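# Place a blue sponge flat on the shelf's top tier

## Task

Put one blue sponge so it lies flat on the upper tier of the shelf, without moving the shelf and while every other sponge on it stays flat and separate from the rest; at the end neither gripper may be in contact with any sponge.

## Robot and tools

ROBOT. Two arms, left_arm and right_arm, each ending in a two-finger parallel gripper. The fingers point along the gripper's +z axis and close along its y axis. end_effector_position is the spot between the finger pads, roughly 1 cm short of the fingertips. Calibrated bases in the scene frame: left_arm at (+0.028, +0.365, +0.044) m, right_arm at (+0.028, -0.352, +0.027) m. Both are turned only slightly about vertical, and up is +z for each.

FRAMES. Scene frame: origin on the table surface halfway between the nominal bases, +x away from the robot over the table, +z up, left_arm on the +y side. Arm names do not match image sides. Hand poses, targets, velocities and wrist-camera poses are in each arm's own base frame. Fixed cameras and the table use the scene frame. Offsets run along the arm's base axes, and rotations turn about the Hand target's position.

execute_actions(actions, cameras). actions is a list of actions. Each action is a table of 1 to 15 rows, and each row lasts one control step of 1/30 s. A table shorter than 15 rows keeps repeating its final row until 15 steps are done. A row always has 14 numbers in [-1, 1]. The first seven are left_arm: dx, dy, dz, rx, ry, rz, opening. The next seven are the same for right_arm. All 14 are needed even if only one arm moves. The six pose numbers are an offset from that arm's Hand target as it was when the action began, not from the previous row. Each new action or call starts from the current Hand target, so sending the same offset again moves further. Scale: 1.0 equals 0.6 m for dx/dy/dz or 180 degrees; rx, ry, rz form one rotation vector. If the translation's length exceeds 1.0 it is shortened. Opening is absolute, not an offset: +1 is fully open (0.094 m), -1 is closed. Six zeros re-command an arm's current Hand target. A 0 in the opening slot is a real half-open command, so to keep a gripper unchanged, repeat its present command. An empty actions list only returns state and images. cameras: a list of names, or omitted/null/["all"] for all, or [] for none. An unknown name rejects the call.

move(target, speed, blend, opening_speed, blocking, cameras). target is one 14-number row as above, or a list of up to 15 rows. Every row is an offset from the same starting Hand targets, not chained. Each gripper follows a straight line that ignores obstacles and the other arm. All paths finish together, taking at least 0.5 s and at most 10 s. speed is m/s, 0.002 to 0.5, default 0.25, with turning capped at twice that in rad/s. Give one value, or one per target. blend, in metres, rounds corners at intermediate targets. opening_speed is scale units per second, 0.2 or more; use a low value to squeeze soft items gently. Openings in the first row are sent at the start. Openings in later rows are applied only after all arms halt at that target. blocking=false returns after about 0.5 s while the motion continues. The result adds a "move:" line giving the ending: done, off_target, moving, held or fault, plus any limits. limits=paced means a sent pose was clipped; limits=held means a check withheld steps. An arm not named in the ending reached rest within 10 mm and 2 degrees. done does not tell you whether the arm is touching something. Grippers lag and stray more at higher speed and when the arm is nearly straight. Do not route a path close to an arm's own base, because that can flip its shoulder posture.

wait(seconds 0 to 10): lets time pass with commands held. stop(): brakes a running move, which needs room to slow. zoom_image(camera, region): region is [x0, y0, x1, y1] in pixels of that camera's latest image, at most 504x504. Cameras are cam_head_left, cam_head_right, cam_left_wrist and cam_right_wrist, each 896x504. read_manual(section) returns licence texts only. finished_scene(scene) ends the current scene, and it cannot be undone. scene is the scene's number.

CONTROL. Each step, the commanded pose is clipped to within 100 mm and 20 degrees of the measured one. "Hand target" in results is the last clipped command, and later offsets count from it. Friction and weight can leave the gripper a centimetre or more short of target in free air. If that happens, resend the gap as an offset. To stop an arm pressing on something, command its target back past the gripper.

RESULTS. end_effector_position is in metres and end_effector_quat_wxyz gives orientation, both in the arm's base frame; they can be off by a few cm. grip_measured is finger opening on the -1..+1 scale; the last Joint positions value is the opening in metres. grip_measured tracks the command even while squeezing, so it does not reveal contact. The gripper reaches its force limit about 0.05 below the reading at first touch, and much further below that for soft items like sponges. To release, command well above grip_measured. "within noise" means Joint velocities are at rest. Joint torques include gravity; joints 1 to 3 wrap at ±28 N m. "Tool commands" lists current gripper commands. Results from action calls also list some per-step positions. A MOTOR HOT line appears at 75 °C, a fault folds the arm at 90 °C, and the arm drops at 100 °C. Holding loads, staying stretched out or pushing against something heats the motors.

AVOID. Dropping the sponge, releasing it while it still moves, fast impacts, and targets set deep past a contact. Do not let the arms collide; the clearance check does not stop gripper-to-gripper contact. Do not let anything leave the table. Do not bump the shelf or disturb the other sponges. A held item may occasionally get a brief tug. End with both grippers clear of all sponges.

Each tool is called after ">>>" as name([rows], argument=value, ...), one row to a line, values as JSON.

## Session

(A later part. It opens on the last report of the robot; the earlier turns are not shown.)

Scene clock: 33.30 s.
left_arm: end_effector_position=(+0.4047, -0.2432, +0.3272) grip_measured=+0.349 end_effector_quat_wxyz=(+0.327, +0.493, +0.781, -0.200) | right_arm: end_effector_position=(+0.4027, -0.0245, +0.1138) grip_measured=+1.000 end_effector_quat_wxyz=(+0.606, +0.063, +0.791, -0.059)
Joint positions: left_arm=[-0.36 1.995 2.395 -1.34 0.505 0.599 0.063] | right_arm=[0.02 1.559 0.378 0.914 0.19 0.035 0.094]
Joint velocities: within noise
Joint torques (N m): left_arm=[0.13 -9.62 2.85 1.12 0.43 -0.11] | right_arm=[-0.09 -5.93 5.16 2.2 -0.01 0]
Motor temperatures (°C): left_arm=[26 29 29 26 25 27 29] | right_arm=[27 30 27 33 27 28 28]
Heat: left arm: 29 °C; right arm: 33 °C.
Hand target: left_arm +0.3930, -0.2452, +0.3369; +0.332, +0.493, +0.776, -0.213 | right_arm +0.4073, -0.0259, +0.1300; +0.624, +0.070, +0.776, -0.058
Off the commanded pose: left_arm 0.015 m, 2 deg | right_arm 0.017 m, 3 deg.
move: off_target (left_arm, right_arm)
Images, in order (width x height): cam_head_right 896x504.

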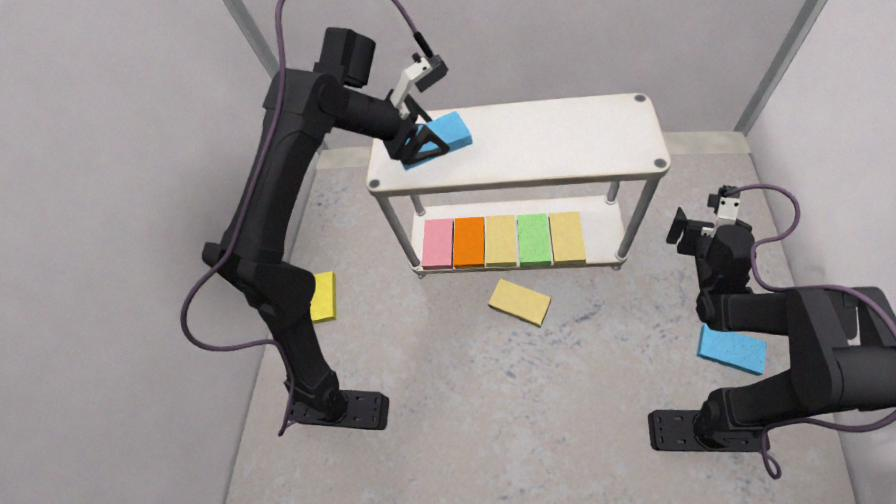

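>>> move(target=[-0.002,0,-0.016,-0.004,-0.002,0,0.15,0,0,0,0,0,0,1], speed=0.03, cameras=["cam_head_right"])

>>> zoom_image(camera="cam_head_right", region=[350, 60, 550, 210])

Scene clock: 34.60 s.
left_arm: end_effector_position=(+0.4044, -0.2434, +0.3267) grip_measured=+0.349 end_effector_quat_wxyz=(+0.345, +0.487, +0.776, -0.203) | right_arm: end_effector_position=(+0.4027, -0.0245, +0.1138) grip_measured=+1.000 end_effector_quat_wxyz=(+0.606, +0.063, +0.791, -0.059)
Joint positions: left_arm=[-0.357 1.922 2.251 -1.225 0.516 0.581 0.063] | right_arm=[0.02 1.559 0.378 0.914 0.19 0.035 0.094]
Joint velocities: within noise
Joint torques (N m): left_arm=[0.09 -8.49 2.67 1.04 0.4 -0.09] | right_arm=[-0.09 -5.91 5.16 2.2 -0.01 0]
Motor temperatures (°C): left_arm=[26 29 29 27 25 27 29] | right_arm=[27 30 27 33 27 28 28]
Heat: left arm: 29 °C; right arm: 33 °C.
Hand target: left_arm +0.3918, -0.2452, +0.3273; +0.337, +0.491, +0.774, -0.216 | right_arm +0.4073, -0.0259, +0.1300; +0.624, +0.070, +0.776, -0.058
Off the commanded pose: left_arm 0.013 m, 2 deg | right_arm 0.017 m, 3 deg.
move: off_target (left_arm, right_arm)
Images, in order (width x height): cam_head_right 896x504.

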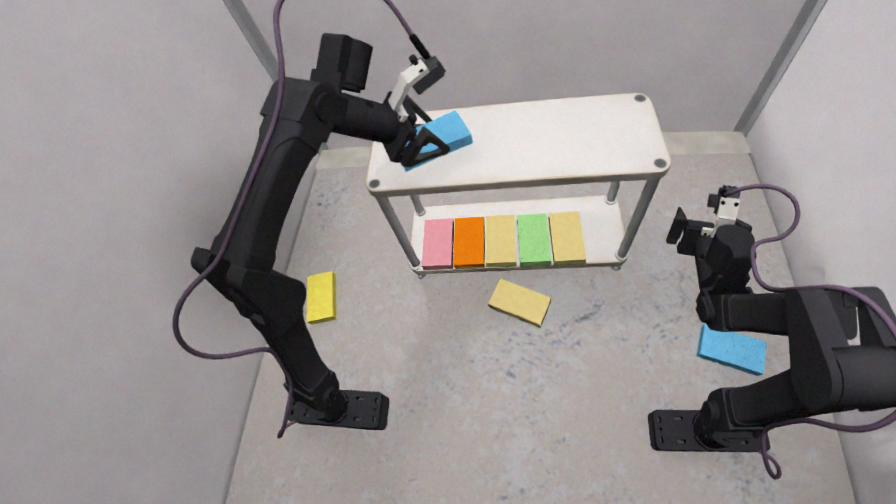

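Scaled by 2.520 from the camera's 896x504 image, which has a finer 1280x720 frame.

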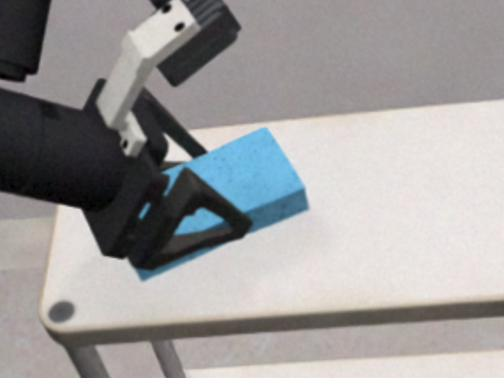

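>>> move(target=[0,0,0,0,0,0,0.95,0,0,0,0,0,0,1], opening_speed=0.8, cameras=["cam_left_wrist","cam_head_right"])

Scene clock: 36.30 s.
left_arm: end_effector_position=(+0.4047, -0.2430, +0.3254) grip_measured=+0.947 end_effector_quat_wxyz=(+0.343, +0.485, +0.778, -0.205) | right_arm: end_effector_position=(+0.4027, -0.0245, +0.1138) grip_measured=+1.000 end_effector_quat_wxyz=(+0.606, +0.063, +0.791, -0.059)
Joint positions: left_arm=[-0.355 1.922 2.247 -1.223 0.518 0.575 0.091] | right_arm=[0.02 1.559 0.378 0.914 0.19 0.035 0.094]
Joint velocities: within noise
Joint torques (N m): left_arm=[0.01 -8.58 2.95 1.03 0.38 -0.01] | right_arm=[-0.1 -5.93 5.16 2.19 -0.01 0]
Motor temperatures (°C): left_arm=[26 29 29 27 25 27 29] | right_arm=[27 30 27 33 27 28 28]
Heat: left arm: 29 °C; right arm: 33 °C.
Hand target: left_arm +0.3918, -0.2452, +0.3273; +0.337, +0.491, +0.774, -0.216 | right_arm +0.4073, -0.0259, +0.1300; +0.624, +0.070, +0.776, -0.058
Off the commanded pose: left_arm 0.013 m, 2 deg | right_arm 0.017 m, 3 deg.
move: off_target (left_arm, right_arm)
Images, in order (width x height): cam_head_right 896x504, cam_left_wrist 896x504.

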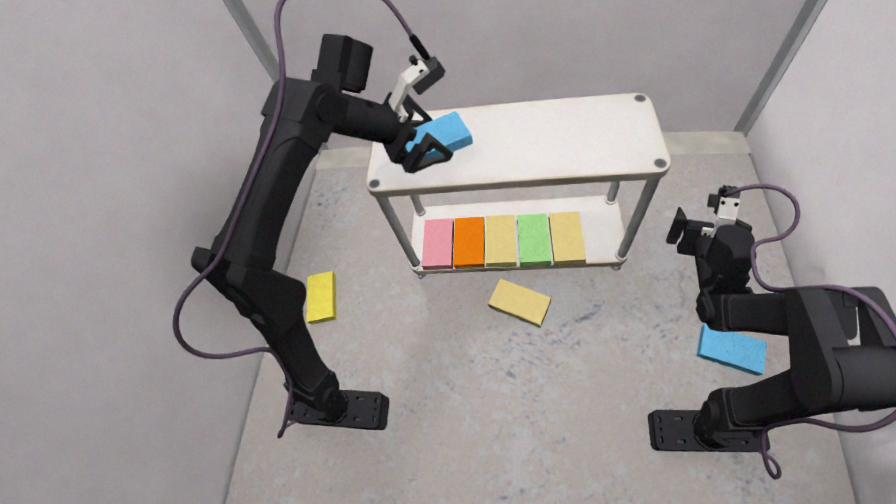

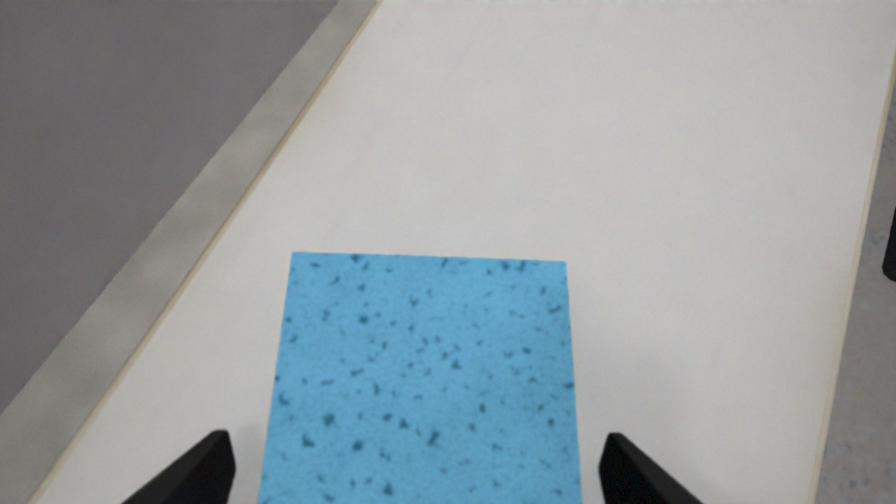

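>>> move([
  [-0.015,0.06,0.09,0,0,0,1,0,0,0,0,0,0,1],
  [-0.07,0.14,0.17,-0.03,-0.015,0,1,0,0,0,0,0,0,1],
], speed=0.12, blend=0.02)

Scene clock: 38.60 s.
left_arm: end_effector_position=(+0.3673, -0.1572, +0.4223) grip_measured=+0.997 end_effector_quat_wxyz=(+0.415, +0.458, +0.755, -0.219) | right_arm: end_effector_position=(+0.4027, -0.0245, +0.1138) grip_measured=+1.000 end_effector_quat_wxyz=(+0.606, +0.063, +0.791, -0.059)
Joint positions: left_arm=[-0.108 1.863 2.558 -1.535 0.722 0.696 0.094] | right_arm=[0.02 1.559 0.378 0.914 0.19 0.035 0.094]
Joint velocities: within noise
Joint torques (N m): left_arm=[0.29 -7.19 2.56 0.91 0.63 0.05] | right_arm=[-0.09 -5.93 5.16 2.2 -0.01 0]
Motor temperatures (°C): left_arm=[26 29 29 27 25 27 28] | right_arm=[27 30 27 34 27 28 28]
Heat: left arm: 29 °C; right arm: 34 °C.
Hand target: left_arm +0.3498, -0.1612, +0.4293; +0.378, +0.480, +0.754, -0.241 | right_arm +0.4073, -0.0259, +0.1300; +0.624, +0.070, +0.776, -0.058
Off the commanded pose: left_arm 0.019 m, 6 deg | right_arm 0.017 m, 3 deg.
joint sent to its limit (left arm) — joint 4 (wrist pitch), lower limit. The joint targets are off in position and orientation.
move: off_target (left_arm, right_arm)

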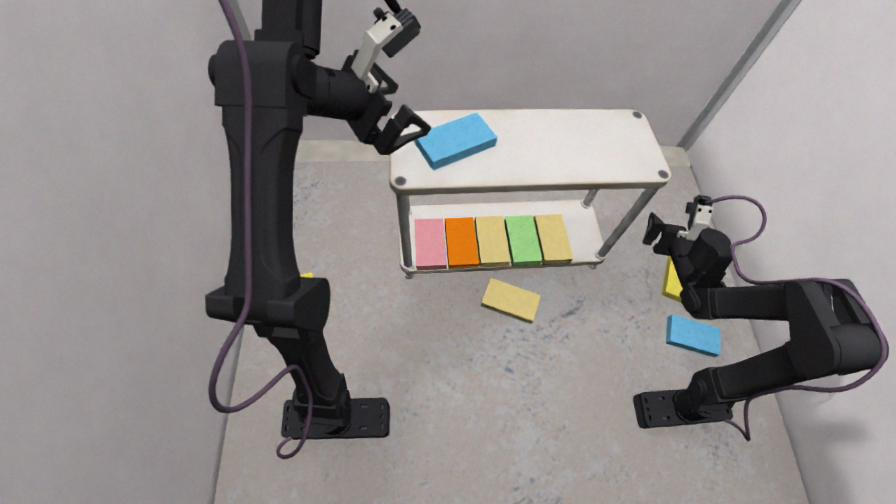

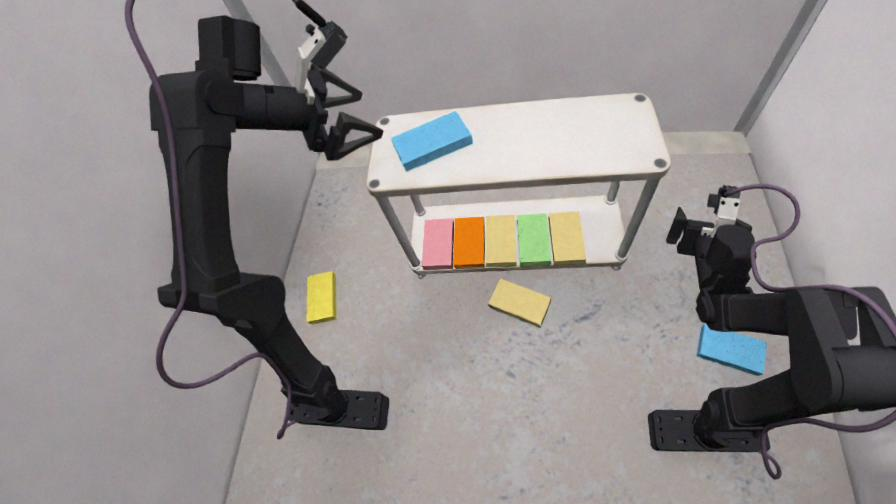

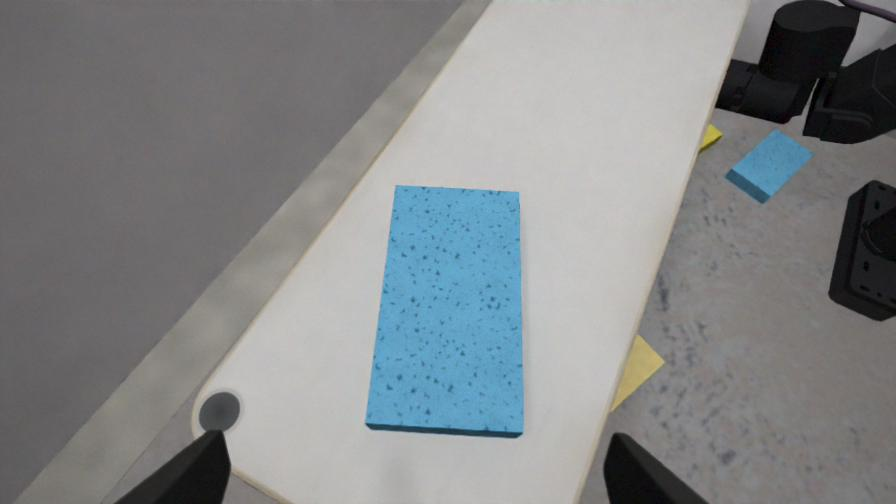

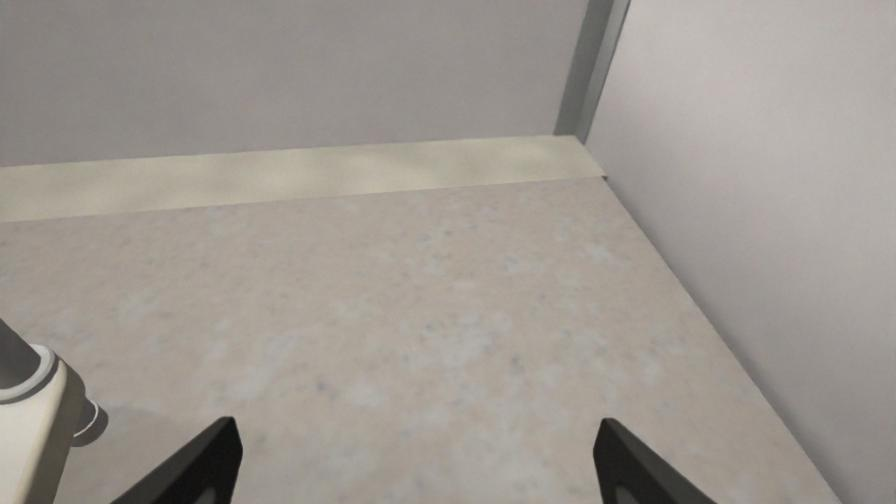

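>>> finished_scene(scene=3)

The scene is finished: the task was done.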